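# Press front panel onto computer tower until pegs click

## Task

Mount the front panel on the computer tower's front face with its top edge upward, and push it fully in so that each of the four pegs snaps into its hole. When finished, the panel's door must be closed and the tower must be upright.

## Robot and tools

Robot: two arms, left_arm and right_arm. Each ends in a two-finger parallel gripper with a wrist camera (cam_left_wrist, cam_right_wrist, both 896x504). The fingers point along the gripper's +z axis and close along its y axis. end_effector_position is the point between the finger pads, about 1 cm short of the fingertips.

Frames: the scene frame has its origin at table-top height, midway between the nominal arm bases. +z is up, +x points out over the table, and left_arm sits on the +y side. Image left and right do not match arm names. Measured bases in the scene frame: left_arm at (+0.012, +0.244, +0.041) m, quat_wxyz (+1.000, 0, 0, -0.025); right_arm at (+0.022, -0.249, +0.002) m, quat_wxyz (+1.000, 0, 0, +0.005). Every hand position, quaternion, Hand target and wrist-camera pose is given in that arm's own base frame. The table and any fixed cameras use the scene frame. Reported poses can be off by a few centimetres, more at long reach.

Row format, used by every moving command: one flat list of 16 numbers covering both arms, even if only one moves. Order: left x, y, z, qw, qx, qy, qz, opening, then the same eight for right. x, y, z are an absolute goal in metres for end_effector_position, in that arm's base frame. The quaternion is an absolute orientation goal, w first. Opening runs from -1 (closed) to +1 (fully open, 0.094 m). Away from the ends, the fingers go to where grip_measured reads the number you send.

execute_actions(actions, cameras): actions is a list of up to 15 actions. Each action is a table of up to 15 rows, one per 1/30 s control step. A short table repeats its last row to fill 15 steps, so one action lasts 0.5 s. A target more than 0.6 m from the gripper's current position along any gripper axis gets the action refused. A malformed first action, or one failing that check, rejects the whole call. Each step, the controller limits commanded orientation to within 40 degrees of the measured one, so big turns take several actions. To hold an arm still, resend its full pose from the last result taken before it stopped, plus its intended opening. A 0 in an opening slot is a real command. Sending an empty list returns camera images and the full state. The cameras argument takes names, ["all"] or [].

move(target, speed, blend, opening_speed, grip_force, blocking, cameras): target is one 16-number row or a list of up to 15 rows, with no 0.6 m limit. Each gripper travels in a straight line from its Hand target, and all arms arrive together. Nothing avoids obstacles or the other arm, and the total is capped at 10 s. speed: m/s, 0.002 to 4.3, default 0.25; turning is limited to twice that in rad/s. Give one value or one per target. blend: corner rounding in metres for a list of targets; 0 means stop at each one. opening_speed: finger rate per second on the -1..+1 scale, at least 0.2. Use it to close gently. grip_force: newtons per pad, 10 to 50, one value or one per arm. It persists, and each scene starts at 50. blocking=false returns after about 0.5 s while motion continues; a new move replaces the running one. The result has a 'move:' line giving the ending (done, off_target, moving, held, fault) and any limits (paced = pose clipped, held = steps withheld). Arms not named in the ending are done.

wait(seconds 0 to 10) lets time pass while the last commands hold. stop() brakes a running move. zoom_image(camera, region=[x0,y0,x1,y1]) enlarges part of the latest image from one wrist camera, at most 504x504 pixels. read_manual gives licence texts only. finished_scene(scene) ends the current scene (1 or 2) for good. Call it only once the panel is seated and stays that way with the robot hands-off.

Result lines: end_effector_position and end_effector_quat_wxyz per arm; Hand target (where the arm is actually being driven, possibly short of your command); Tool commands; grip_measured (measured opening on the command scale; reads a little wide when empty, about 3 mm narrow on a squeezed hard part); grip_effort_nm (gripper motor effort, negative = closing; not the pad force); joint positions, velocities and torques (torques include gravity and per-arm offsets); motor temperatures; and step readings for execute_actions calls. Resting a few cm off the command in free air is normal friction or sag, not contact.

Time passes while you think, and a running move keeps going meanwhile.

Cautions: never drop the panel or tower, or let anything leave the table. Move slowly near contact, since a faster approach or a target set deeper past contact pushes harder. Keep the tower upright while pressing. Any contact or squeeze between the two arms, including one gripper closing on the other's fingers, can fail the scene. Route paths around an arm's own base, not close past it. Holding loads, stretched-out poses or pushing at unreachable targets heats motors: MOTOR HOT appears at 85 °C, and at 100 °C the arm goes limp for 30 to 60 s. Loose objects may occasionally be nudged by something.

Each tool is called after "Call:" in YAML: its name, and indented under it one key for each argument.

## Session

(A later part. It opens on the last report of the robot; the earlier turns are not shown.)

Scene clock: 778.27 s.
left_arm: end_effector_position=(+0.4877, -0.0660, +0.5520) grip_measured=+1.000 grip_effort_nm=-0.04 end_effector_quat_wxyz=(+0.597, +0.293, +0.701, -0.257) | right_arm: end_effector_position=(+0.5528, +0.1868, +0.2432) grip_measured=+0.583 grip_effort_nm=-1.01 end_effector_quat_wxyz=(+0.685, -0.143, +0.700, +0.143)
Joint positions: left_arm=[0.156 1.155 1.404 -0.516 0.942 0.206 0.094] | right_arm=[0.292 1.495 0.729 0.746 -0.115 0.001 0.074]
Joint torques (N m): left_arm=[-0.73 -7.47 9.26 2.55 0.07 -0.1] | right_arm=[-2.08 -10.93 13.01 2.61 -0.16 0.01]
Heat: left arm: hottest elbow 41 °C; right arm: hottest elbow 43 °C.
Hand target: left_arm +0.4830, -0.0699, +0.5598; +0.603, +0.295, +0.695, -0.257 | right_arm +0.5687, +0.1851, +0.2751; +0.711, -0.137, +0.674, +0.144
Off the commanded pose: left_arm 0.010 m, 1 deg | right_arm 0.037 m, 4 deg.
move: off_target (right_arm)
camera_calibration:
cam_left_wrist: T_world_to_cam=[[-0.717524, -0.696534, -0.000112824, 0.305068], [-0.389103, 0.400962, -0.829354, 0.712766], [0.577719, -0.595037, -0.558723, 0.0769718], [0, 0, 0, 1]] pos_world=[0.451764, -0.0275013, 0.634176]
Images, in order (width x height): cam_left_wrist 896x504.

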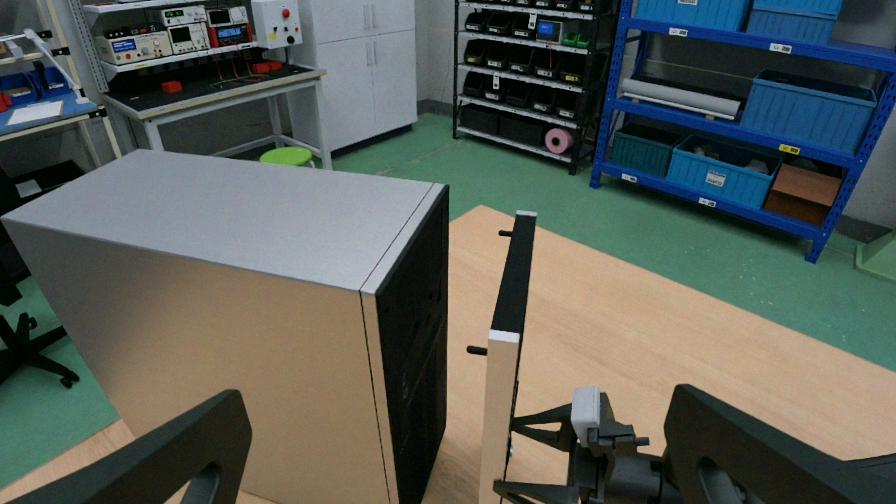

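Call:
move:
  target:
    - [0.483,-0.07,0.56,0.604,0.295,0.695,-0.257,1, 0.571,0.184,0.297,0.7187,-0.1176,0.6737,0.1254,0.2]
    - [0.483,-0.07,0.56,0.604,0.295,0.695,-0.257,1, 0.608,0.2035,0.297,0.7187,-0.1176,0.6737,0.1254,0.2]
  speed: 0.06
  cameras: ["cam_left_wrist"]

Call:
zoom_image:
  camera: "cam_left_wrist"
  region: [350, 160, 550, 360]

Scene clock: 857.30 s.
left_arm: end_effector_position=(+0.4877, -0.0661, +0.5520) grip_measured=+1.000 grip_effort_nm=-0.04 end_effector_quat_wxyz=(+0.597, +0.292, +0.701, -0.258) | right_arm: end_effector_position=(+0.5914, +0.1907, +0.2487) grip_measured=+0.583 grip_effort_nm=-1.01 end_effector_quat_wxyz=(+0.687, -0.117, +0.707, +0.119)
Joint positions: left_arm=[0.156 1.155 1.404 -0.516 0.942 0.205 0.094] | right_arm=[0.304 1.566 0.839 0.698 -0.032 0.007 0.074]
Joint torques (N m): left_arm=[-0.5 -7.65 9.13 2.5 0.09 -0.08] | right_arm=[-0.5 -13.27 14.84 1.92 0.16 -0.11]
Motor temperatures (°C): left_arm=[25 28 40 27 25 22 24] | right_arm=[22 32 47 22 24 23 27]
Heat: left arm: hottest elbow 40 °C; right arm: hottest elbow 47 °C.
Hand target: left_arm +0.4830, -0.0700, +0.5599; +0.603, +0.295, +0.695, -0.257 | right_arm +0.6037, +0.2021, +0.2971; +0.719, -0.117, +0.674, +0.126
Off the commanded pose: left_arm 0.010 m, 1 deg | right_arm 0.053 m, 5 deg.
move: off_target (right_arm)
camera_calibration:
cam_left_wrist: T_world_to_cam=[[-0.717424, -0.696636, 0.000986842, 0.304395], [-0.389834, 0.400292, -0.829334, 0.713105], [0.577349, -0.595369, -0.558752, 0.0770903], [0, 0, 0, 1]] pos_world=[0.451865, -0.0275007, 0.634176]
Images, in order (width x height): cam_left_wrist 896x504.

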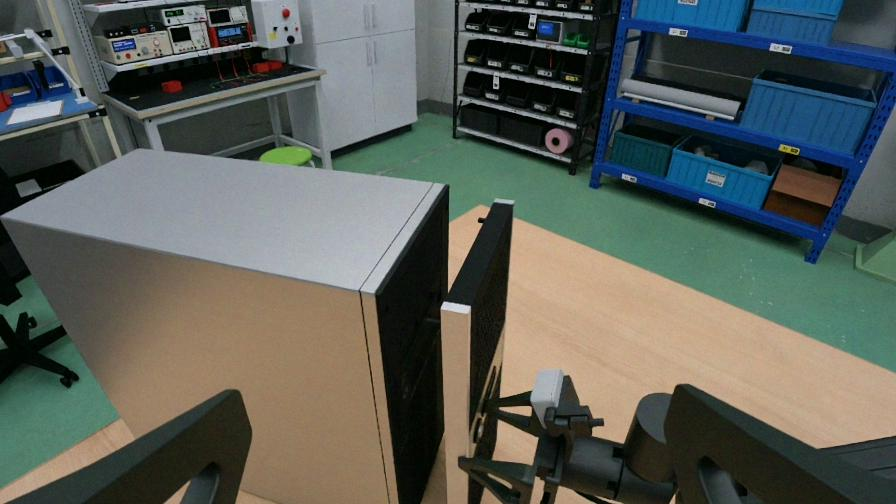

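Scaled by 2.520 from the camera's 896x504 image, which has a finer 1280x720 frame.

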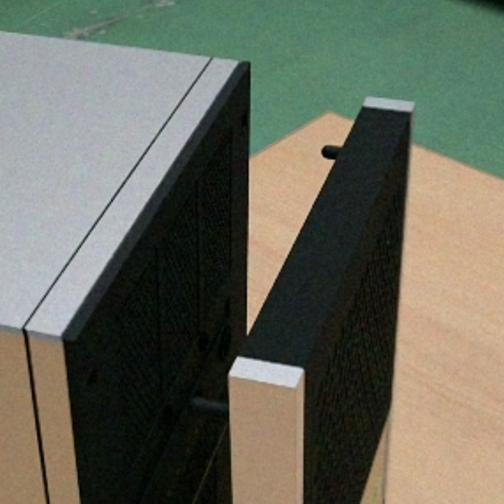

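Call:
zoom_image:
  camera: "cam_left_wrist"
  region: [370, 290, 470, 350]

Call:
zoom_image:
  camera: "cam_left_wrist"
  region: [430, 180, 530, 240]

Scaled by 5.040 from the camera's 896x504 image, which has a finer 1280x720 frame.

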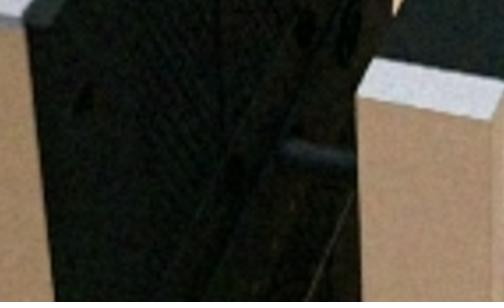

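Scaled by 5.040 from the camera's 896x504 image, which has a finer 1280x720 frame.

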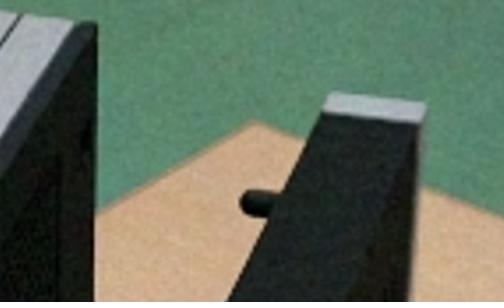

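Call:
move:
  target: [0.483,-0.07,0.56,0.604,0.295,0.695,-0.257,1, 0.611,0.226,0.306,0.7299,-0.1254,0.6573,0.1393,0.2]
  speed: 0.05
  cameras: ["cam_left_wrist"]

Call:
zoom_image:
  camera: "cam_left_wrist"
  region: [360, 180, 540, 360]

Scene clock: 911.37 s.
left_arm: end_effector_position=(+0.4877, -0.0661, +0.5520) grip_measured=+1.000 grip_effort_nm=-0.04 end_effector_quat_wxyz=(+0.597, +0.292, +0.701, -0.258) | right_arm: end_effector_position=(+0.5944, +0.2132, +0.2500) grip_measured=+0.583 grip_effort_nm=-1.02 end_effector_quat_wxyz=(+0.688, -0.127, +0.702, +0.131)
Joint positions: left_arm=[0.156 1.155 1.404 -0.516 0.942 0.205 0.094] | right_arm=[0.336 1.591 0.866 0.707 -0.032 0.009 0.074]
Joint torques (N m): left_arm=[-0.67 -7.59 9.25 2.48 0.09 -0.1] | right_arm=[-0.26 -13.92 14.67 3.32 0.1 -0.1]
Heat: left arm: hottest elbow 39 °C; right arm: hottest elbow 48 °C.
Hand target: left_arm +0.4830, -0.0700, +0.5599; +0.603, +0.295, +0.695, -0.257 | right_arm +0.6057, +0.2240, +0.3058; +0.730, -0.125, +0.658, +0.139
Off the commanded pose: left_arm 0.010 m, 1 deg | right_arm 0.060 m, 7 deg.
move: off_target (right_arm)
camera_calibration:
cam_left_wrist: T_world_to_cam=[[-0.717424, -0.696636, 0.000986842, 0.304395], [-0.389834, 0.400292, -0.829334, 0.713105], [0.577349, -0.595369, -0.558752, 0.0770903], [0, 0, 0, 1]] pos_world=[0.451865, -0.0275007, 0.634176]
Images, in order (width x height): cam_left_wrist 896x504.

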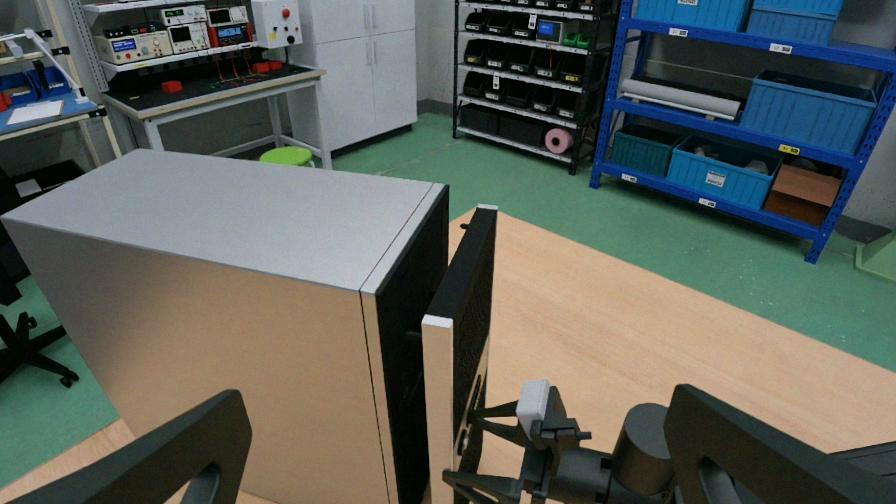

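Scaled by 2.800 from the camera's 896x504 image, which has a finer 1280x720 frame.

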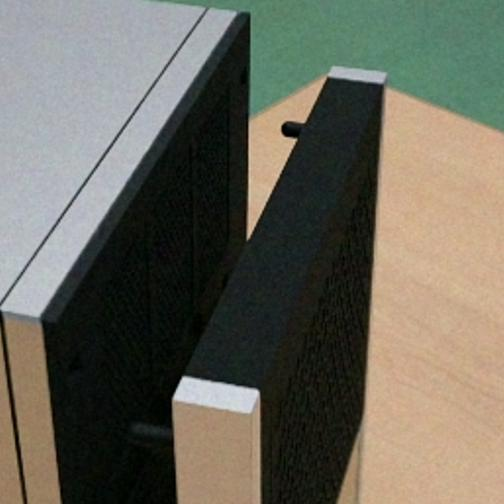

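Call:
move:
  target: [0.483,-0.07,0.56,0.604,0.295,0.695,-0.257,1, 0.608,0.226,0.335,0.7299,-0.1254,0.6573,0.1393,0.2]
  speed: 0.05
  cameras: ["cam_left_wrist"]

Call:
zoom_image:
  camera: "cam_left_wrist"
  region: [360, 180, 540, 360]

Scene clock: 931.57 s.
left_arm: end_effector_position=(+0.4877, -0.0661, +0.5520) grip_measured=+1.000 grip_effort_nm=-0.04 end_effector_quat_wxyz=(+0.597, +0.292, +0.701, -0.258) | right_arm: end_effector_position=(+0.5972, +0.2139, +0.2696) grip_measured=+0.583 grip_effort_nm=-1.02 end_effector_quat_wxyz=(+0.690, -0.127, +0.701, +0.131)
Joint positions: left_arm=[0.156 1.155 1.404 -0.516 0.942 0.205 0.094] | right_arm=[0.336 1.562 0.894 0.655 -0.031 0.009 0.074]
Joint torques (N m): left_arm=[-0.44 -7.41 9.25 2.41 0.08 -0.09] | right_arm=[-1.26 -15.74 15.09 1.85 0.16 -0.08]
Heat: left arm: hottest elbow 39 °C; right arm: hottest elbow 47 °C.
Hand target: left_arm +0.4830, -0.0700, +0.5599; +0.603, +0.295, +0.695, -0.257 | right_arm +0.6029, +0.2239, +0.3345; +0.730, -0.125, +0.657, +0.140
Off the commanded pose: left_arm 0.010 m, 1 deg | right_arm 0.067 m, 7 deg.
move: off_target (right_arm)
camera_calibration:
cam_left_wrist: T_world_to_cam=[[-0.717424, -0.696636, 0.000986842, 0.304395], [-0.389834, 0.400292, -0.829334, 0.713105], [0.577349, -0.595369, -0.558752, 0.0770903], [0, 0, 0, 1]] pos_world=[0.451865, -0.0275007, 0.634176]
Images, in order (width x height): cam_left_wrist 896x504.

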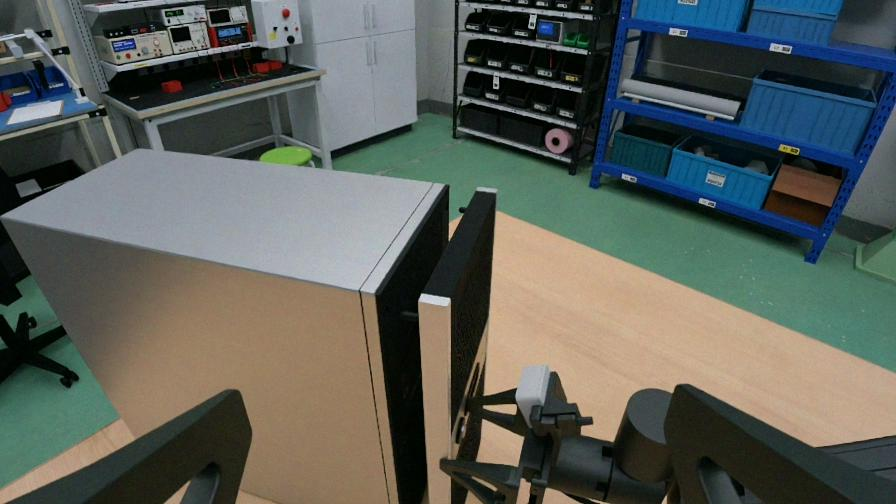

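Scaled by 2.800 from the camera's 896x504 image, which has a finer 1280x720 frame.

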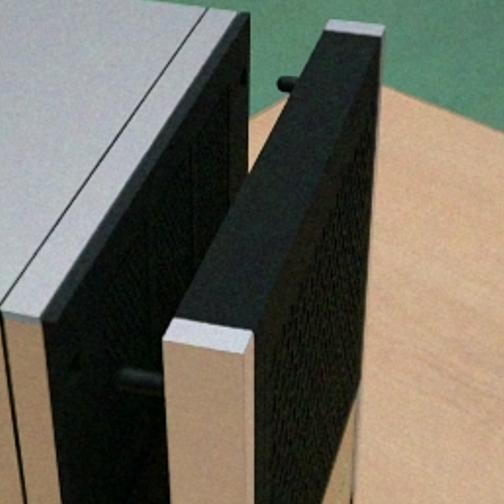

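Call:
move:
  target: [0.483,-0.07,0.56,0.604,0.295,0.695,-0.257,1, 0.621,0.234,0.339,0.7299,-0.1254,0.6573,0.1393,0.2]
  speed: 0.03
  cameras: ["cam_left_wrist"]

Call:
zoom_image:
  camera: "cam_left_wrist"
  region: [360, 180, 500, 320]

Scene clock: 941.67 s.
left_arm: end_effector_position=(+0.4877, -0.0661, +0.5520) grip_measured=+1.000 grip_effort_nm=-0.04 end_effector_quat_wxyz=(+0.597, +0.292, +0.701, -0.258) | right_arm: end_effector_position=(+0.6080, +0.2210, +0.2849) grip_measured=+0.583 grip_effort_nm=-1.01 end_effector_quat_wxyz=(+0.696, -0.126, +0.694, +0.132)
Joint positions: left_arm=[0.156 1.155 1.404 -0.516 0.942 0.205 0.094] | right_arm=[0.343 1.572 0.942 0.635 -0.024 0.009 0.074]
Joint torques (N m): left_arm=[-0.44 -7.65 9.11 2.51 0.07 -0.09] | right_arm=[-0.62 -14.21 15.49 1.98 0.15 -0.13]
Heat: left arm: hottest elbow 39 °C; right arm: hottest elbow 47 °C.
Hand target: left_arm +0.4830, -0.0700, +0.5599; +0.603, +0.295, +0.695, -0.257 | right_arm +0.6162, +0.2323, +0.3387; +0.730, -0.125, +0.657, +0.140
Off the commanded pose: left_arm 0.010 m, 1 deg | right_arm 0.057 m, 6 deg.
move: off_target (right_arm)
camera_calibration:
cam_left_wrist: T_world_to_cam=[[-0.717424, -0.696636, 0.000986842, 0.304395], [-0.389834, 0.400292, -0.829334, 0.713105], [0.577349, -0.595369, -0.558752, 0.0770903], [0, 0, 0, 1]] pos_world=[0.451865, -0.0275007, 0.634176]
Images, in order (width x height): cam_left_wrist 896x504.

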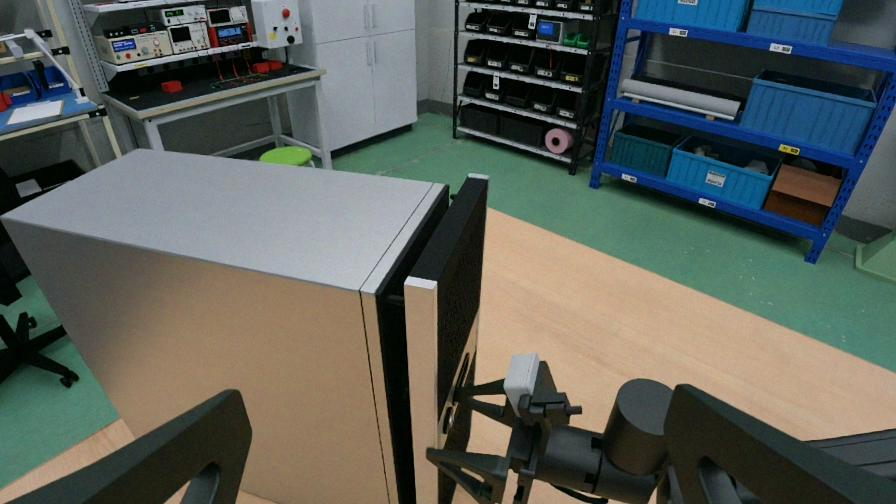

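Scaled by 3.600 from the camera's 896x504 image, which has a finer 1280x720 frame.

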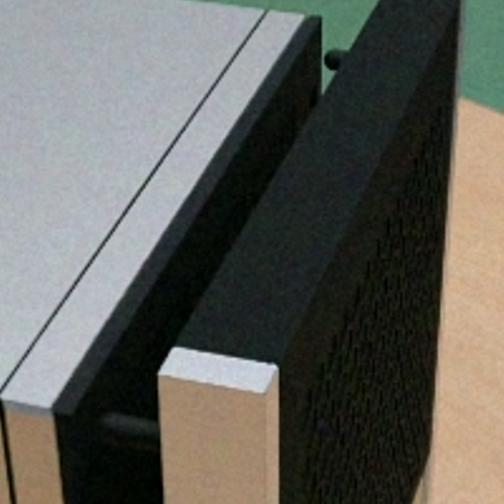

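Call:
move:
  target: [0.483,-0.07,0.56,0.604,0.295,0.695,-0.257,1, 0.617,0.230,0.305,0.7299,-0.1254,0.6573,0.1393,0.2]
  speed: 0.03

Scene clock: 948.50 s.
left_arm: end_effector_position=(+0.4877, -0.0661, +0.5520) grip_measured=+1.000 grip_effort_nm=-0.05 end_effector_quat_wxyz=(+0.597, +0.292, +0.701, -0.258) | right_arm: end_effector_position=(+0.6139, +0.2231, +0.2731) grip_measured=+0.582 grip_effort_nm=-1.01 end_effector_quat_wxyz=(+0.703, -0.124, +0.687, +0.134)
Joint positions: left_arm=[0.156 1.155 1.404 -0.516 0.942 0.205 0.094] | right_arm=[0.343 1.616 0.942 0.698 -0.024 0.009 0.074]
Joint torques (N m): left_arm=[-0.32 -7.3 9.24 2.48 0.1 -0.08] | right_arm=[-0.85 -14.15 11.07 3.47 -0.06 -0.11]
Heat: left arm: hottest elbow 39 °C; right arm: hottest elbow 48 °C.
Hand target: left_arm +0.4830, -0.0700, +0.5599; +0.603, +0.295, +0.695, -0.257 | right_arm +0.6156, +0.2295, +0.3048; +0.730, -0.125, +0.658, +0.139
Off the commanded pose: left_arm 0.010 m, 1 deg | right_arm 0.033 m, 5 deg.
move: off_target (right_arm)

Call:
wait:
  seconds: 0.1
  cameras: ["cam_left_wrist"]

Call:
zoom_image:
  camera: "cam_left_wrist"
  region: [360, 180, 500, 320]

Scene clock: 954.30 s.
left_arm: end_effector_position=(+0.4877, -0.0661, +0.5520) grip_measured=+1.000 grip_effort_nm=-0.05 end_effector_quat_wxyz=(+0.597, +0.292, +0.701, -0.258) | right_arm: end_effector_position=(+0.6139, +0.2231, +0.2729) grip_measured=+0.582 grip_effort_nm=-1.01 end_effector_quat_wxyz=(+0.703, -0.124, +0.688, +0.134)
Joint positions: left_arm=[0.156 1.155 1.404 -0.516 0.942 0.205 0.094] | right_arm=[0.343 1.616 0.942 0.698 -0.024 0.009 0.074]
Joint torques (N m): left_arm=[-0.38 -7.47 9.16 2.52 0.08 -0.11] | right_arm=[-0.5 -14.15 11.15 3.25 -0.07 -0.15]
Heat: left arm: hottest elbow 39 °C; right arm: hottest elbow 48 °C.
Hand target: left_arm +0.4830, -0.0700, +0.5599; +0.603, +0.295, +0.695, -0.257 | right_arm +0.6157, +0.2295, +0.3046; +0.730, -0.125, +0.658, +0.139
Tool commands: left_gripper/opening=+1.0 right_gripper/opening=+0.2
Off the commanded pose: left_arm 0.010 m, 1 deg | right_arm 0.033 m, 5 deg.
wait: 0.10 s; at rest from the start
camera_calibration:
cam_left_wrist: T_world_to_cam=[[-0.717424, -0.696636, 0.000986842, 0.304395], [-0.389834, 0.400292, -0.829334, 0.713105], [0.577349, -0.595369, -0.558752, 0.0770903], [0, 0, 0, 1]] pos_world=[0.451865, -0.0275007, 0.634176]
Images, in order (width x height): cam_left_wrist 896x504.

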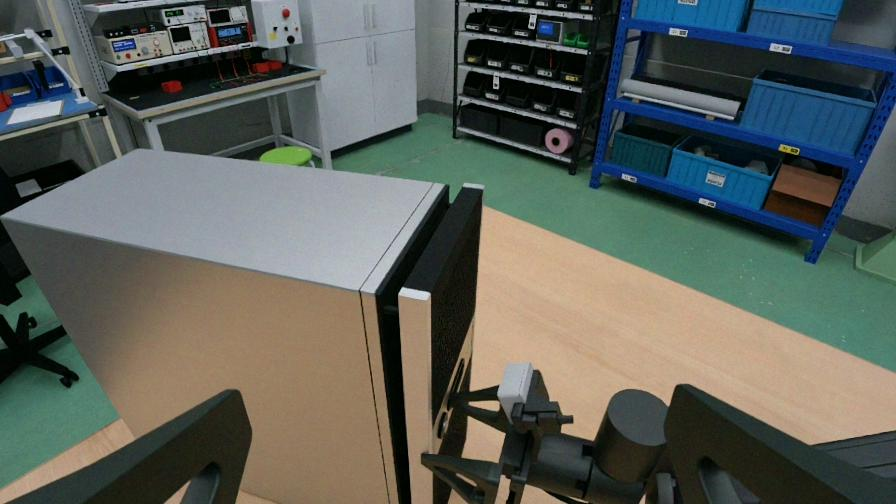

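Scaled by 3.600 from the camera's 896x504 image, which has a finer 1280x720 frame.

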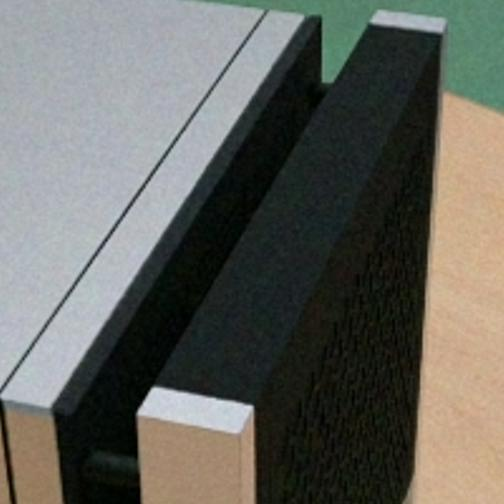

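Call:
move:
  target: [0.483,-0.07,0.56,0.604,0.295,0.695,-0.257,1, 0.629,0.235,0.304,0.7299,-0.1254,0.6573,0.1393,0.2]
  speed: 0.03
  cameras: ["cam_left_wrist"]

Call:
zoom_image:
  camera: "cam_left_wrist"
  region: [360, 180, 500, 320]

Scene clock: 969.97 s.
left_arm: end_effector_position=(+0.4877, -0.0661, +0.5520) grip_measured=+1.000 grip_effort_nm=-0.04 end_effector_quat_wxyz=(+0.597, +0.292, +0.701, -0.258) | right_arm: end_effector_position=(+0.6144, +0.2232, +0.2723) grip_measured=+0.582 grip_effort_nm=-1.01 end_effector_quat_wxyz=(+0.704, -0.124, +0.686, +0.134)
Joint positions: left_arm=[0.156 1.155 1.404 -0.516 0.942 0.205 0.094] | right_arm=[0.343 1.62 0.942 0.705 -0.024 0.009 0.074]
Joint torques (N m): left_arm=[-0.56 -7.82 9.14 2.44 0.07 -0.08] | right_arm=[-0.97 -12.69 14.02 2.77 0.03 -0.13]
Heat: left arm: hottest elbow 39 °C; right arm: hottest elbow 48 °C.
Hand target: left_arm +0.4830, -0.0700, +0.5599; +0.603, +0.295, +0.695, -0.257 | right_arm +0.6261, +0.2341, +0.3039; +0.730, -0.125, +0.658, +0.139
Off the commanded pose: left_arm 0.010 m, 1 deg | right_arm 0.037 m, 5 deg.
move: off_target (right_arm)
camera_calibration:
cam_left_wrist: T_world_to_cam=[[-0.717424, -0.696636, 0.000986842, 0.304395], [-0.389834, 0.400292, -0.829334, 0.713105], [0.577349, -0.595369, -0.558752, 0.0770903], [0, 0, 0, 1]] pos_world=[0.451865, -0.0275007, 0.634176]
Images, in order (width x height): cam_left_wrist 896x504.

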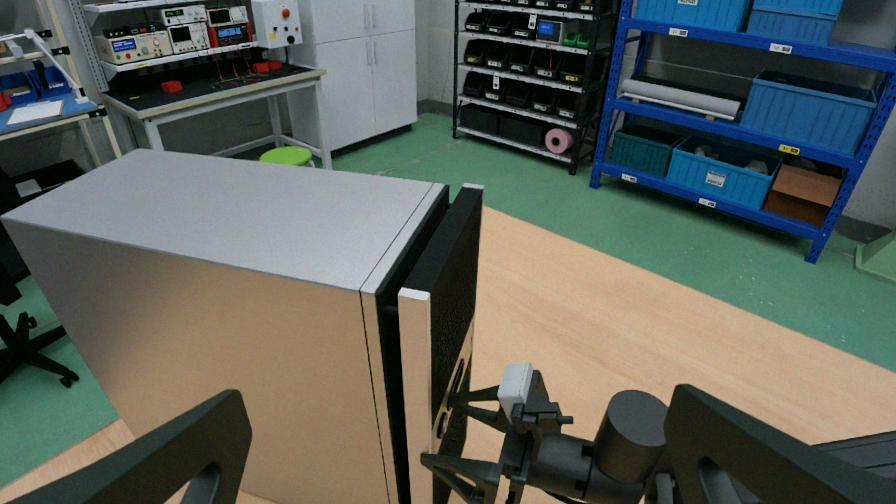

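Scaled by 3.600 from the camera's 896x504 image, which has a finer 1280x720 frame.

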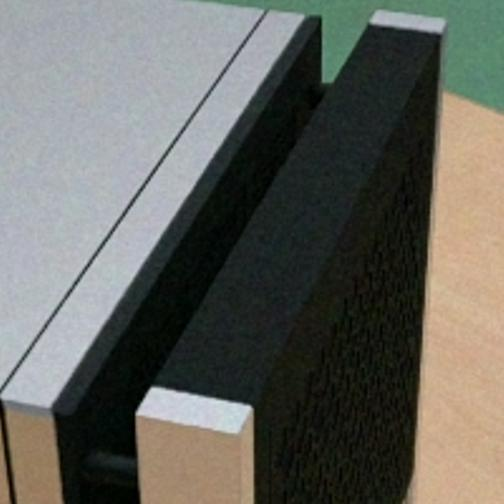

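Call:
zoom_image:
  camera: "cam_left_wrist"
  region: [372, 285, 412, 325]

Call:
zoom_image:
  camera: "cam_left_wrist"
  region: [430, 180, 490, 240]

Scaled by 12.600 from the camera's 896x504 image, which has a finer 1280x720 frame.

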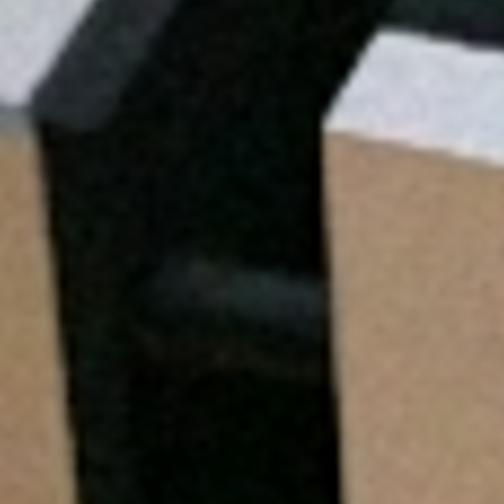

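Scaled by 8.400 from the camera's 896x504 image, which has a finer 1280x720 frame.

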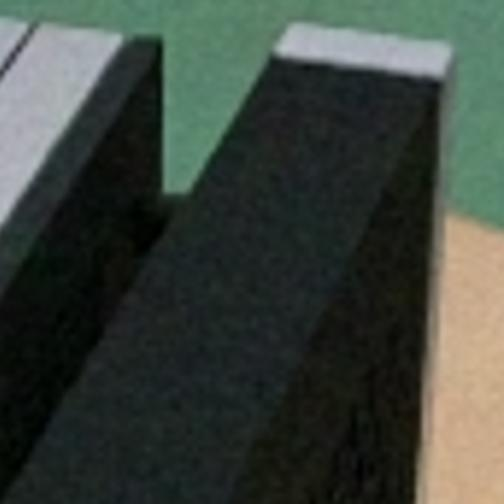

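Call:
move:
  target: [0.483,-0.07,0.56,0.604,0.295,0.695,-0.257,1, 0.639,0.238,0.304,0.7299,-0.1254,0.6573,0.1393,0.2]
  speed: 0.03
  cameras: ["cam_left_wrist"]

Call:
zoom_image:
  camera: "cam_left_wrist"
  region: [360, 180, 500, 320]

Scene clock: 996.87 s.
left_arm: end_effector_position=(+0.4877, -0.0661, +0.5520) grip_measured=+1.000 grip_effort_nm=-0.04 end_effector_quat_wxyz=(+0.597, +0.292, +0.701, -0.258) | right_arm: end_effector_position=(+0.6147, +0.2234, +0.2714) grip_measured=+0.582 grip_effort_nm=-1.02 end_effector_quat_wxyz=(+0.704, -0.124, +0.686, +0.134)
Joint positions: left_arm=[0.156 1.155 1.404 -0.516 0.942 0.205 0.094] | right_arm=[0.343 1.622 0.942 0.708 -0.024 0.009 0.074]
Joint torques (N m): left_arm=[-0.56 -7.3 9.16 2.58 0.07 -0.11] | right_arm=[-0.85 -11.46 16.34 2.44 -0.05 -0.11]
Heat: left arm: hottest elbow 39 °C; right arm: hottest elbow 51 °C.
Hand target: left_arm +0.4830, -0.0700, +0.5599; +0.603, +0.295, +0.695, -0.257 | right_arm +0.6344, +0.2365, +0.3037; +0.730, -0.125, +0.658, +0.139
Off the commanded pose: left_arm 0.010 m, 1 deg | right_arm 0.043 m, 4 deg.
move: off_target (right_arm)
camera_calibration:
cam_left_wrist: T_world_to_cam=[[-0.717424, -0.696636, 0.000986842, 0.304395], [-0.389834, 0.400292, -0.829334, 0.713105], [0.577349, -0.595369, -0.558752, 0.0770903], [0, 0, 0, 1]] pos_world=[0.451865, -0.0275007, 0.634176]
Images, in order (width x height): cam_left_wrist 896x504.

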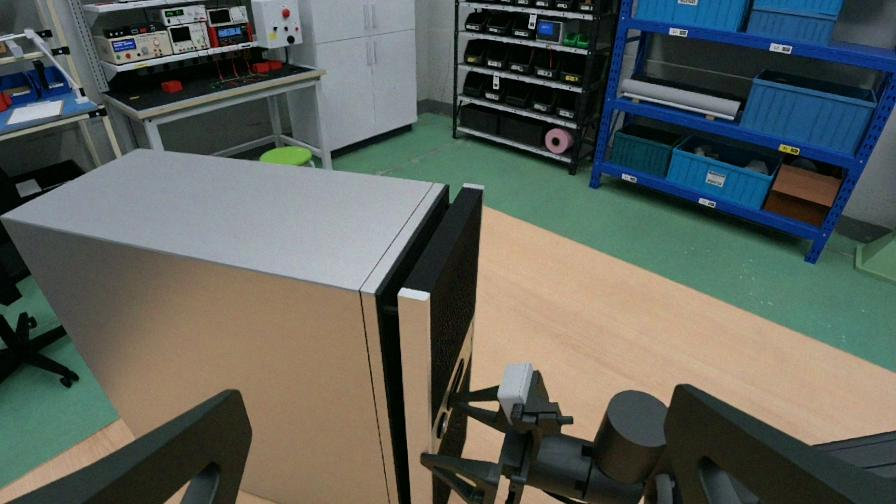

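Scaled by 3.600 from the camera's 896x504 image, which has a finer 1280x720 frame.

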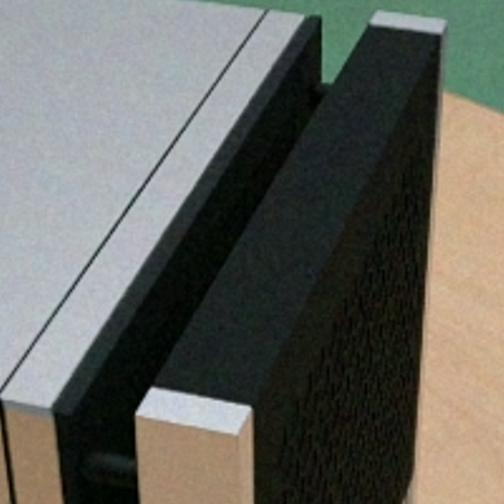

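Call:
move:
  target:
    - [0.45,0.10,0.45,0.615,0.305,0.676,-0.269,1, 0.639,0.238,0.304,0.7299,-0.1254,0.6573,0.1393,0.2]
    - [0.45,0.20,0.20,0.615,0.305,0.676,-0.269,1, 0.639,0.238,0.304,0.7299,-0.1254,0.6573,0.1393,0.2]
  speed: 0.25
  blend: 0.05
  cameras: ["cam_left_wrist"]

Scene clock: 1010.80 s.
left_arm: end_effector_position=(+0.4406, +0.1888, +0.1963) grip_measured=+1.000 grip_effort_nm=-0.04 end_effector_quat_wxyz=(+0.630, +0.273, +0.679, -0.259) | right_arm: end_effector_position=(+0.6147, +0.2234, +0.2716) grip_measured=+0.582 grip_effort_nm=-1.01 end_effector_quat_wxyz=(+0.704, -0.124, +0.686, +0.134)
Joint positions: left_arm=[0.776 1.63 0.999 -0.635 1.495 1.256 0.094] | right_arm=[0.343 1.622 0.942 0.709 -0.024 0.009 0.074]
Joint torques (N m): left_arm=[0.26 -9.76 10.15 0.7 0.69 0.16] | right_arm=[-0.32 -11.63 16.55 2.51 -0.05 -0.13]
Motor temperatures (°C): left_arm=[25 28 39 27 25 22 24] | right_arm=[22 32 53 23 24 23 28]
Heat: left arm: hottest elbow 39 °C; right arm: hottest elbow 53 °C.
Hand target: left_arm +0.4497, +0.1993, +0.2001; +0.633, +0.279, +0.677, -0.250 | right_arm +0.6344, +0.2365, +0.3039; +0.730, -0.125, +0.657, +0.139
Off the commanded pose: left_arm 0.015 m, 4 deg | right_arm 0.043 m, 4 deg.
move: off_target (left_arm, right_arm)
camera_calibration:
cam_left_wrist: T_world_to_cam=[[-0.695873, -0.718159, -0.00292555, 0.443822], [-0.348236, 0.340987, -0.873189, 0.299143], [0.628087, -0.60661, -0.487372, 0.023084], [0, 0, 0, 1]] pos_world=[0.398517, 0.230734, 0.273757]
Images, in order (width x height): cam_left_wrist 896x504.

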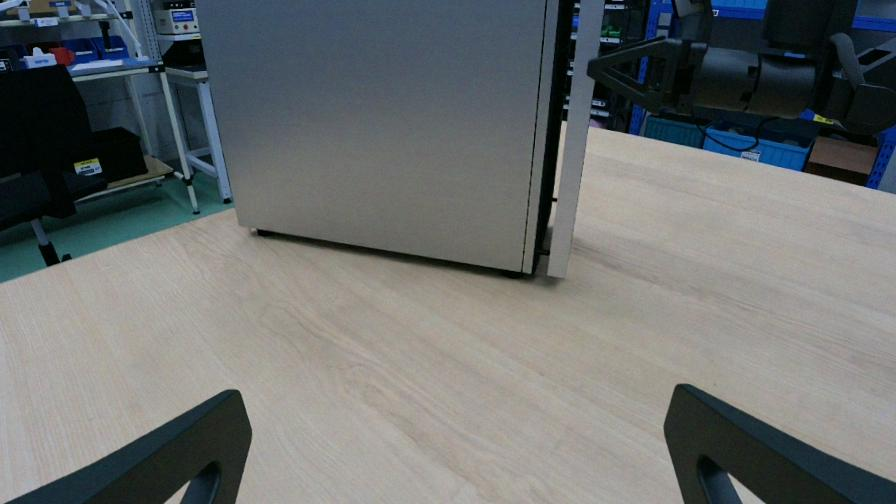

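Call:
zoom_image:
  camera: "cam_left_wrist"
  region: [500, 180, 600, 290]

Call:
zoom_image:
  camera: "cam_left_wrist"
  region: [500, 0, 630, 290]

Scaled by 4.582 from the camera's 896x504 image, which has a finer 1280x720 frame.

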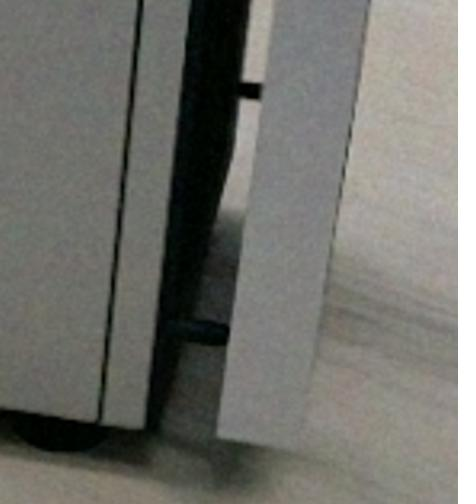

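Scaled by 1.738 from the camera's 896x504 image, which has a finer 1280x720 frame.

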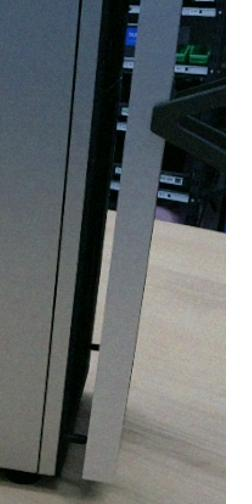

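Call:
move:
  target:
    - [0.50,0.05,0.20,0.593,0.368,0.625,-0.349,1, 0.639,0.238,0.304,0.7299,-0.1254,0.6573,0.1393,0.2]
    - [0.545,-0.025,0.07,0.593,0.368,0.625,-0.349,1, 0.639,0.238,0.304,0.7299,-0.1254,0.6573,0.1393,0.2]
  speed: 0.2
  blend: 0.03
  cameras: ["cam_left_wrist"]

Scene clock: 1039.90 s.
left_arm: end_effector_position=(+0.5464, -0.0212, +0.0817) grip_measured=+1.000 grip_effort_nm=-0.05 end_effector_quat_wxyz=(+0.598, +0.374, +0.621, -0.341) | right_arm: end_effector_position=(+0.6147, +0.2234, +0.2716) grip_measured=+0.582 grip_effort_nm=-1.01 end_effector_quat_wxyz=(+0.704, -0.124, +0.686, +0.134)
Joint positions: left_arm=[0.276 1.988 0.878 0.892 1.331 0.238 0.094] | right_arm=[0.343 1.622 0.942 0.709 -0.024 0.009 0.074]
Joint torques (N m): left_arm=[-0.26 -11.4 4.53 2.19 0.07 -0.09] | right_arm=[-0.91 -11.93 16.27 2.35 -0.05 -0.09]
Motor temperatures (°C): left_arm=[25 27 39 27 25 22 24] | right_arm=[22 33 57 23 24 23 28]
Heat: left arm: hottest elbow 39 °C; right arm: hottest elbow 57 °C.
Hand target: left_arm +0.5447, -0.0250, +0.0702; +0.592, +0.369, +0.626, -0.349 | right_arm +0.6344, +0.2365, +0.3039; +0.730, -0.125, +0.657, +0.139
Off the commanded pose: left_arm 0.012 m, 1 deg | right_arm 0.043 m, 4 deg.
move: off_target (left_arm, right_arm)
camera_calibration:
cam_left_wrist: T_world_to_cam=[[-0.871566, -0.488929, -0.03634, 0.469956], [-0.20173, 0.425185, -0.882339, 0.230165], [0.446853, -0.761686, -0.469209, -0.132425], [0, 0, 0, 1]] pos_world=[0.515204, 0.0310461, 0.158027]
Images, in order (width x height): cam_left_wrist 896x504.

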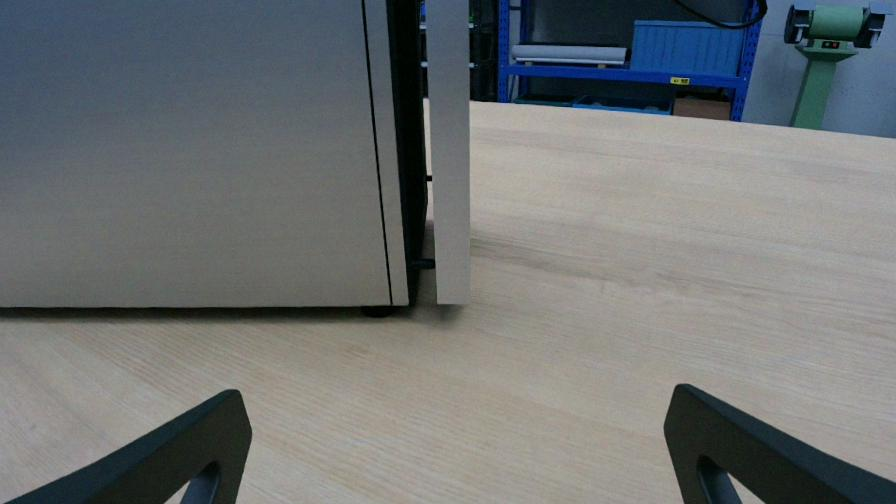

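Call:
zoom_image:
  camera: "cam_left_wrist"
  region: [370, 230, 480, 320]

Call:
zoom_image:
  camera: "cam_left_wrist"
  region: [395, 160, 445, 210]

Call:
zoom_image:
  camera: "cam_left_wrist"
  region: [395, 240, 445, 290]

Scaled by 4.582 from the camera's 896x504 image, which has a finer 1280x720 frame.

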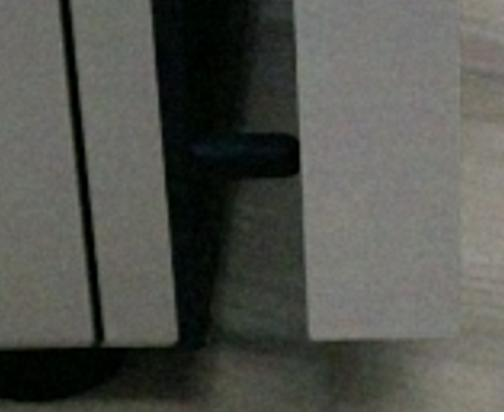

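Scaled by 10.080 from the camera's 896x504 image, which has a finer 1280x720 frame.

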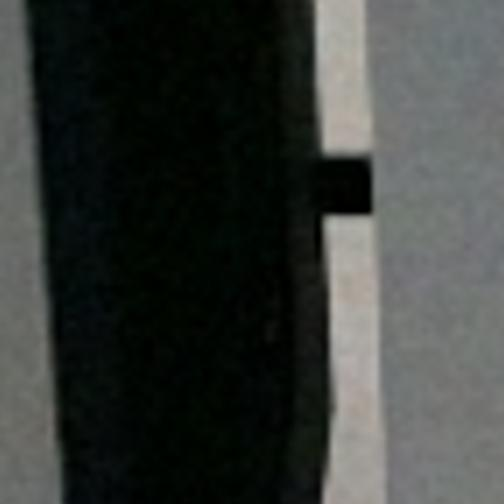

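Scaled by 10.080 from the camera's 896x504 image, which has a finer 1280x720 frame.

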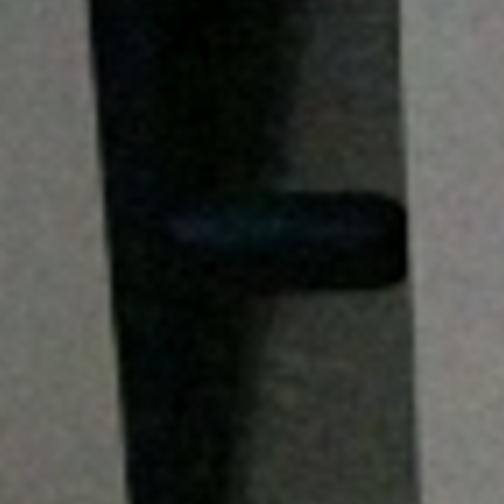

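Call:
move:
  target: [0.545,-0.025,0.07,0.593,0.368,0.625,-0.349,1, 0.665,0.250,0.306,0.7299,-0.1254,0.6573,0.1393,0.2]
  speed: 0.03
  cameras: ["cam_left_wrist"]

Call:
zoom_image:
  camera: "cam_left_wrist"
  region: [370, 160, 480, 320]

Scene clock: 1081.47 s.
left_arm: end_effector_position=(+0.5466, -0.0212, +0.0819) grip_measured=+1.000 grip_effort_nm=-0.04 end_effector_quat_wxyz=(+0.599, +0.374, +0.620, -0.341) | right_arm: end_effector_position=(+0.6171, +0.2239, +0.2713) grip_measured=+0.582 grip_effort_nm=-1.02 end_effector_quat_wxyz=(+0.705, -0.117, +0.687, +0.131)
Joint positions: left_arm=[0.276 1.99 0.878 0.9 1.331 0.231 0.094] | right_arm=[0.347 1.629 0.948 0.709 -0.005 0.014 0.074]
Joint torques (N m): left_arm=[-0.03 -11.63 4.49 2.13 0.06 -0.1] | right_arm=[-0.79 -8.88 21.76 1.59 -0.7 -0.2]
Motor temperatures (°C): left_arm=[25 28 35 27 25 22 24] | right_arm=[22 32 59 23 24 23 28]
Heat: left arm: hottest elbow 35 °C; right arm: hottest elbow 59 °C.
Hand target: left_arm +0.5447, -0.0250, +0.0702; +0.593, +0.368, +0.625, -0.349 | right_arm +0.6538, +0.2461, +0.3052; +0.730, -0.125, +0.657, +0.139
Off the commanded pose: left_arm 0.013 m, 1 deg | right_arm 0.065 m, 5 deg.
move: off_target (left_arm, right_arm)
camera_calibration:
cam_left_wrist: T_world_to_cam=[[-0.871351, -0.489267, -0.0369512, 0.470004], [-0.200713, 0.424149, -0.88307, 0.229833], [0.44773, -0.762047, -0.467785, -0.132967], [0, 0, 0, 1]] pos_world=[0.515203, 0.0311469, 0.158126]
Images, in order (width x height): cam_left_wrist 896x504.

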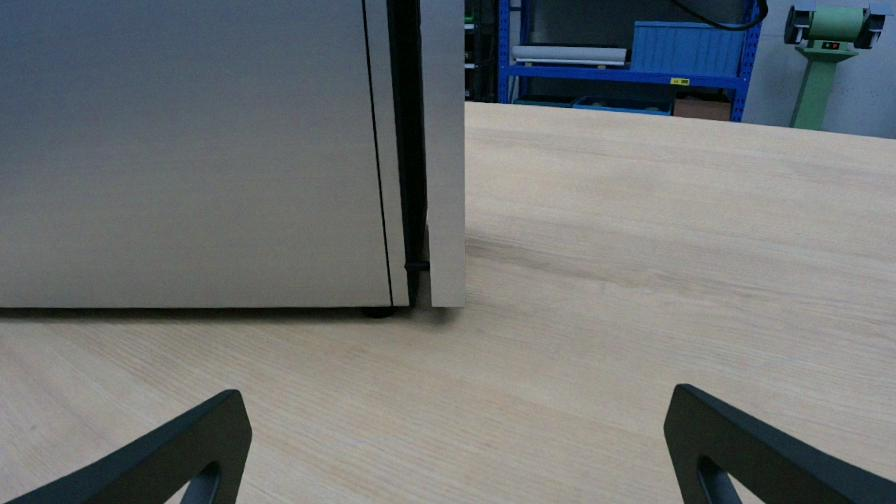

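Scaled by 3.150 from the camera's 896x504 image, which has a finer 1280x720 frame.

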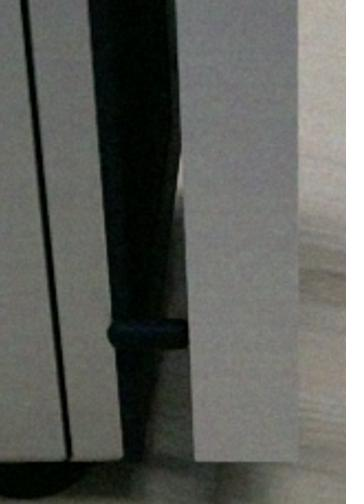

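Call:
zoom_image:
  camera: "cam_left_wrist"
  region: [390, 240, 440, 310]

Scaled by 7.200 from the camera's 896x504 image, which has a finer 1280x720 frame.

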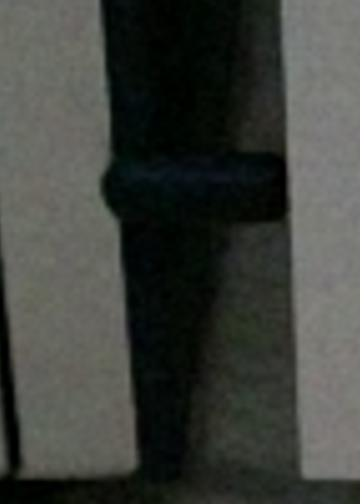

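Call:
move:
  target: [0.545,-0.025,0.07,0.593,0.368,0.625,-0.349,1, 0.575,0.2085,0.304,0.7299,-0.1254,0.6573,0.1393,0.2]
  speed: 0.05
  cameras: ["cam_left_wrist","cam_right_wrist"]

Call:
zoom_image:
  camera: "cam_left_wrist"
  region: [370, 220, 500, 320]

Scene clock: 1106.17 s.
left_arm: end_effector_position=(+0.5466, -0.0212, +0.0820) grip_measured=+1.000 grip_effort_nm=-0.05 end_effector_quat_wxyz=(+0.599, +0.374, +0.621, -0.341) | right_arm: end_effector_position=(+0.5758, +0.2146, +0.2616) grip_measured=+0.582 grip_effort_nm=-1.02 end_effector_quat_wxyz=(+0.697, -0.129, +0.691, +0.140)
Joint positions: left_arm=[0.276 1.99 0.878 0.901 1.331 0.23 0.094] | right_arm=[0.347 1.543 0.823 0.731 -0.035 0.014 0.074]
Joint torques (N m): left_arm=[-0.62 -11.46 4.6 2.32 0.07 -0.09] | right_arm=[-1.85 -15.27 9.7 2.99 -0.08 -0.2]
Motor temperatures (°C): left_arm=[25 28 34 27 25 21 24] | right_arm=[22 31 66 22 24 23 28]
Heat: left arm: hottest elbow 34 °C; right arm: hottest elbow 66 °C.
Hand target: left_arm +0.5447, -0.0250, +0.0702; +0.593, +0.368, +0.625, -0.349 | right_arm +0.5743, +0.2085, +0.3032; +0.730, -0.125, +0.657, +0.139
Off the commanded pose: left_arm 0.013 m, 1 deg | right_arm 0.043 m, 5 deg.
move: off_target (left_arm, right_arm)
camera_calibration:
cam_left_wrist: T_world_to_cam=[[-0.871366, -0.489301, -0.0361505, 0.469887], [-0.201288, 0.423711, -0.883149, 0.230156], [0.447443, -0.762269, -0.467698, -0.132826], [0, 0, 0, 1]] pos_world=[0.515203, 0.0311473, 0.158127]
cam_right_wrist: T_world_to_cam=[[0.357924, -0.933546, -0.0195725, -0.00210293], [-0.393267, -0.131702, -0.909943, 0.531275], [0.846895, 0.333387, -0.414272, -0.36185], [0, 0, 0, 1]] pos_world=[0.516135, 0.188643, 0.333484]

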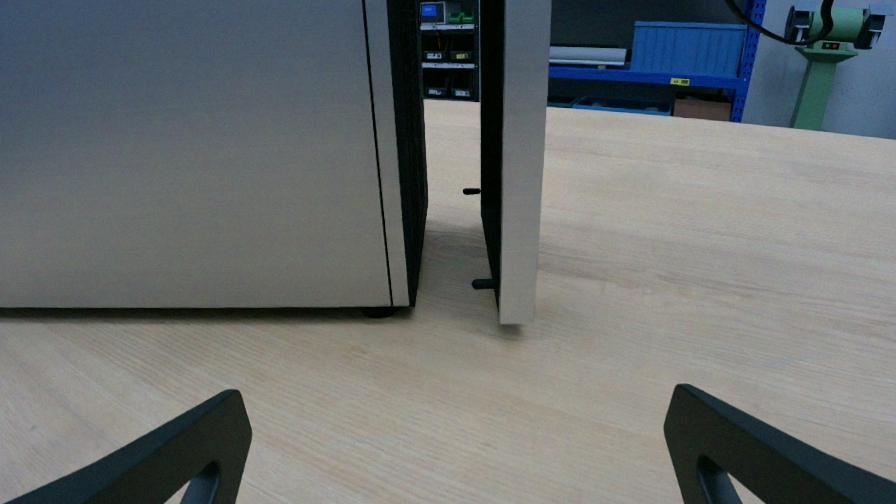

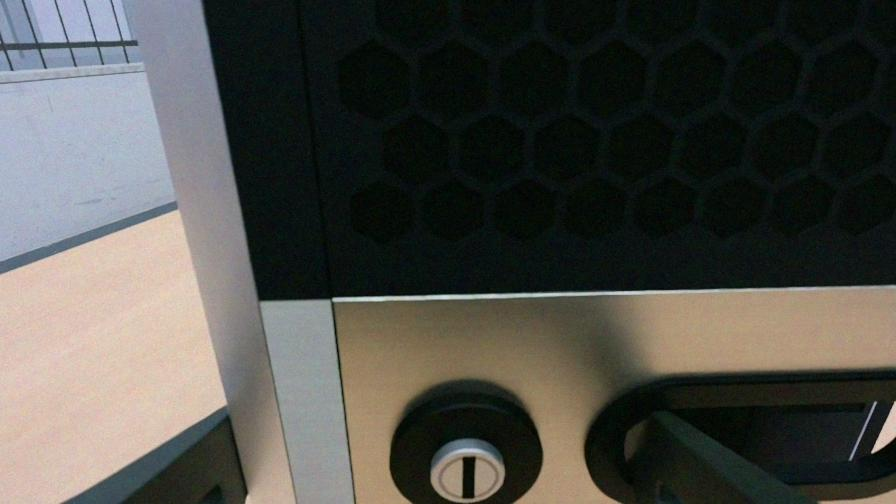

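Scaled by 3.877 from the camera's 896x504 image, which has a finer 1280x720 frame.

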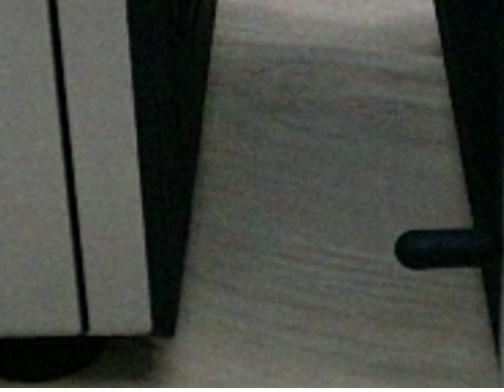

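Call:
move:
  target:
    - [0.483,-0.07,0.35,0.604,0.295,0.695,-0.257,1, 0.575,0.196,0.304,0.7299,-0.1254,0.6573,0.1393,0.2]
    - [0.483,-0.07,0.56,0.604,0.295,0.695,-0.257,1, 0.610,0.204,0.306,0.7299,-0.1254,0.6573,0.1393,0.2]
  speed: 0.12
  cameras: ["cam_left_wrist"]

Call:
zoom_image:
  camera: "cam_left_wrist"
  region: [360, 180, 500, 320]

Scene clock: 1157.33 s.
left_arm: end_effector_position=(+0.4798, -0.0672, +0.5400) grip_measured=+1.000 grip_effort_nm=-0.05 end_effector_quat_wxyz=(+0.596, +0.289, +0.702, -0.260) | right_arm: end_effector_position=(+0.5896, +0.2054, +0.2550) grip_measured=+0.582 grip_effort_nm=-1.02 end_effector_quat_wxyz=(+0.694, -0.131, +0.694, +0.141)
Joint positions: left_arm=[0.156 1.127 1.35 -0.487 0.941 0.193 0.094] | right_arm=[0.317 1.576 0.847 0.732 -0.07 0.014 0.074]
Joint torques (N m): left_arm=[-0.38 -5.19 13 1.52 0.09 0.01] | right_arm=[-2.2 -14.1 14.89 2.21 -0.07 -0.11]
Motor temperatures (°C): left_arm=[25 28 34 27 24 21 24] | right_arm=[22 34 51 23 24 23 28]
Heat: left arm: hottest elbow 34 °C; right arm: hottest elbow 51 °C.
Hand target: left_arm +0.4821, -0.0698, +0.5595; +0.604, +0.295, +0.695, -0.257 | right_arm +0.6054, +0.2026, +0.3060; +0.730, -0.126, +0.657, +0.139
Off the commanded pose: left_arm 0.020 m, 1 deg | right_arm 0.055 m, 6 deg.
move: off_target (left_arm, right_arm)
camera_calibration:
cam_left_wrist: T_world_to_cam=[[-0.715591, -0.698446, 0.010134, 0.292131], [-0.39535, 0.393009, -0.830206, 0.703142], [0.575871, -0.598094, -0.557364, 0.0740824], [0, 0, 0, 1]] pos_world=[0.444372, -0.0279949, 0.622083]
Images, in order (width x height): cam_left_wrist 896x504.

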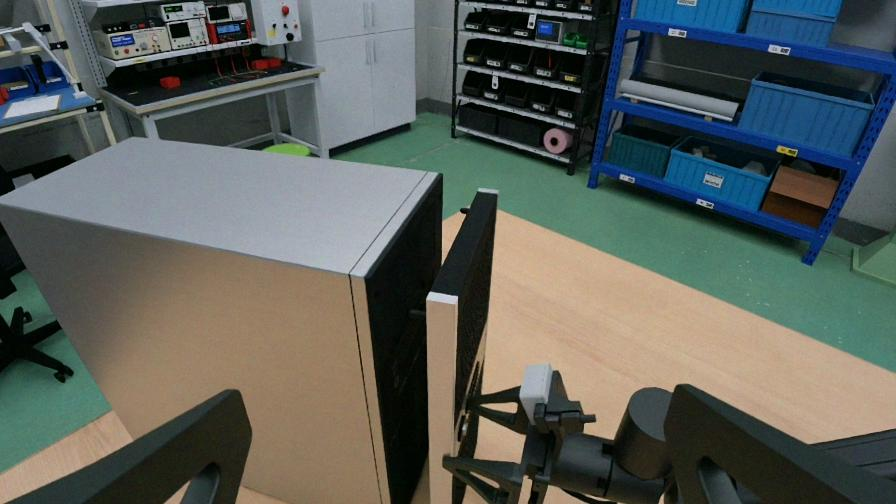

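Scaled by 3.600 from the camera's 896x504 image, which has a finer 1280x720 frame.

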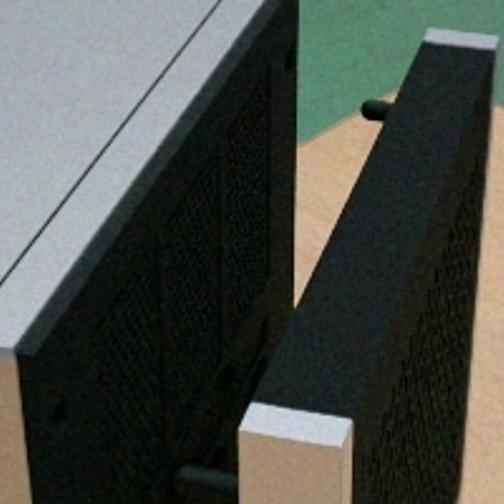

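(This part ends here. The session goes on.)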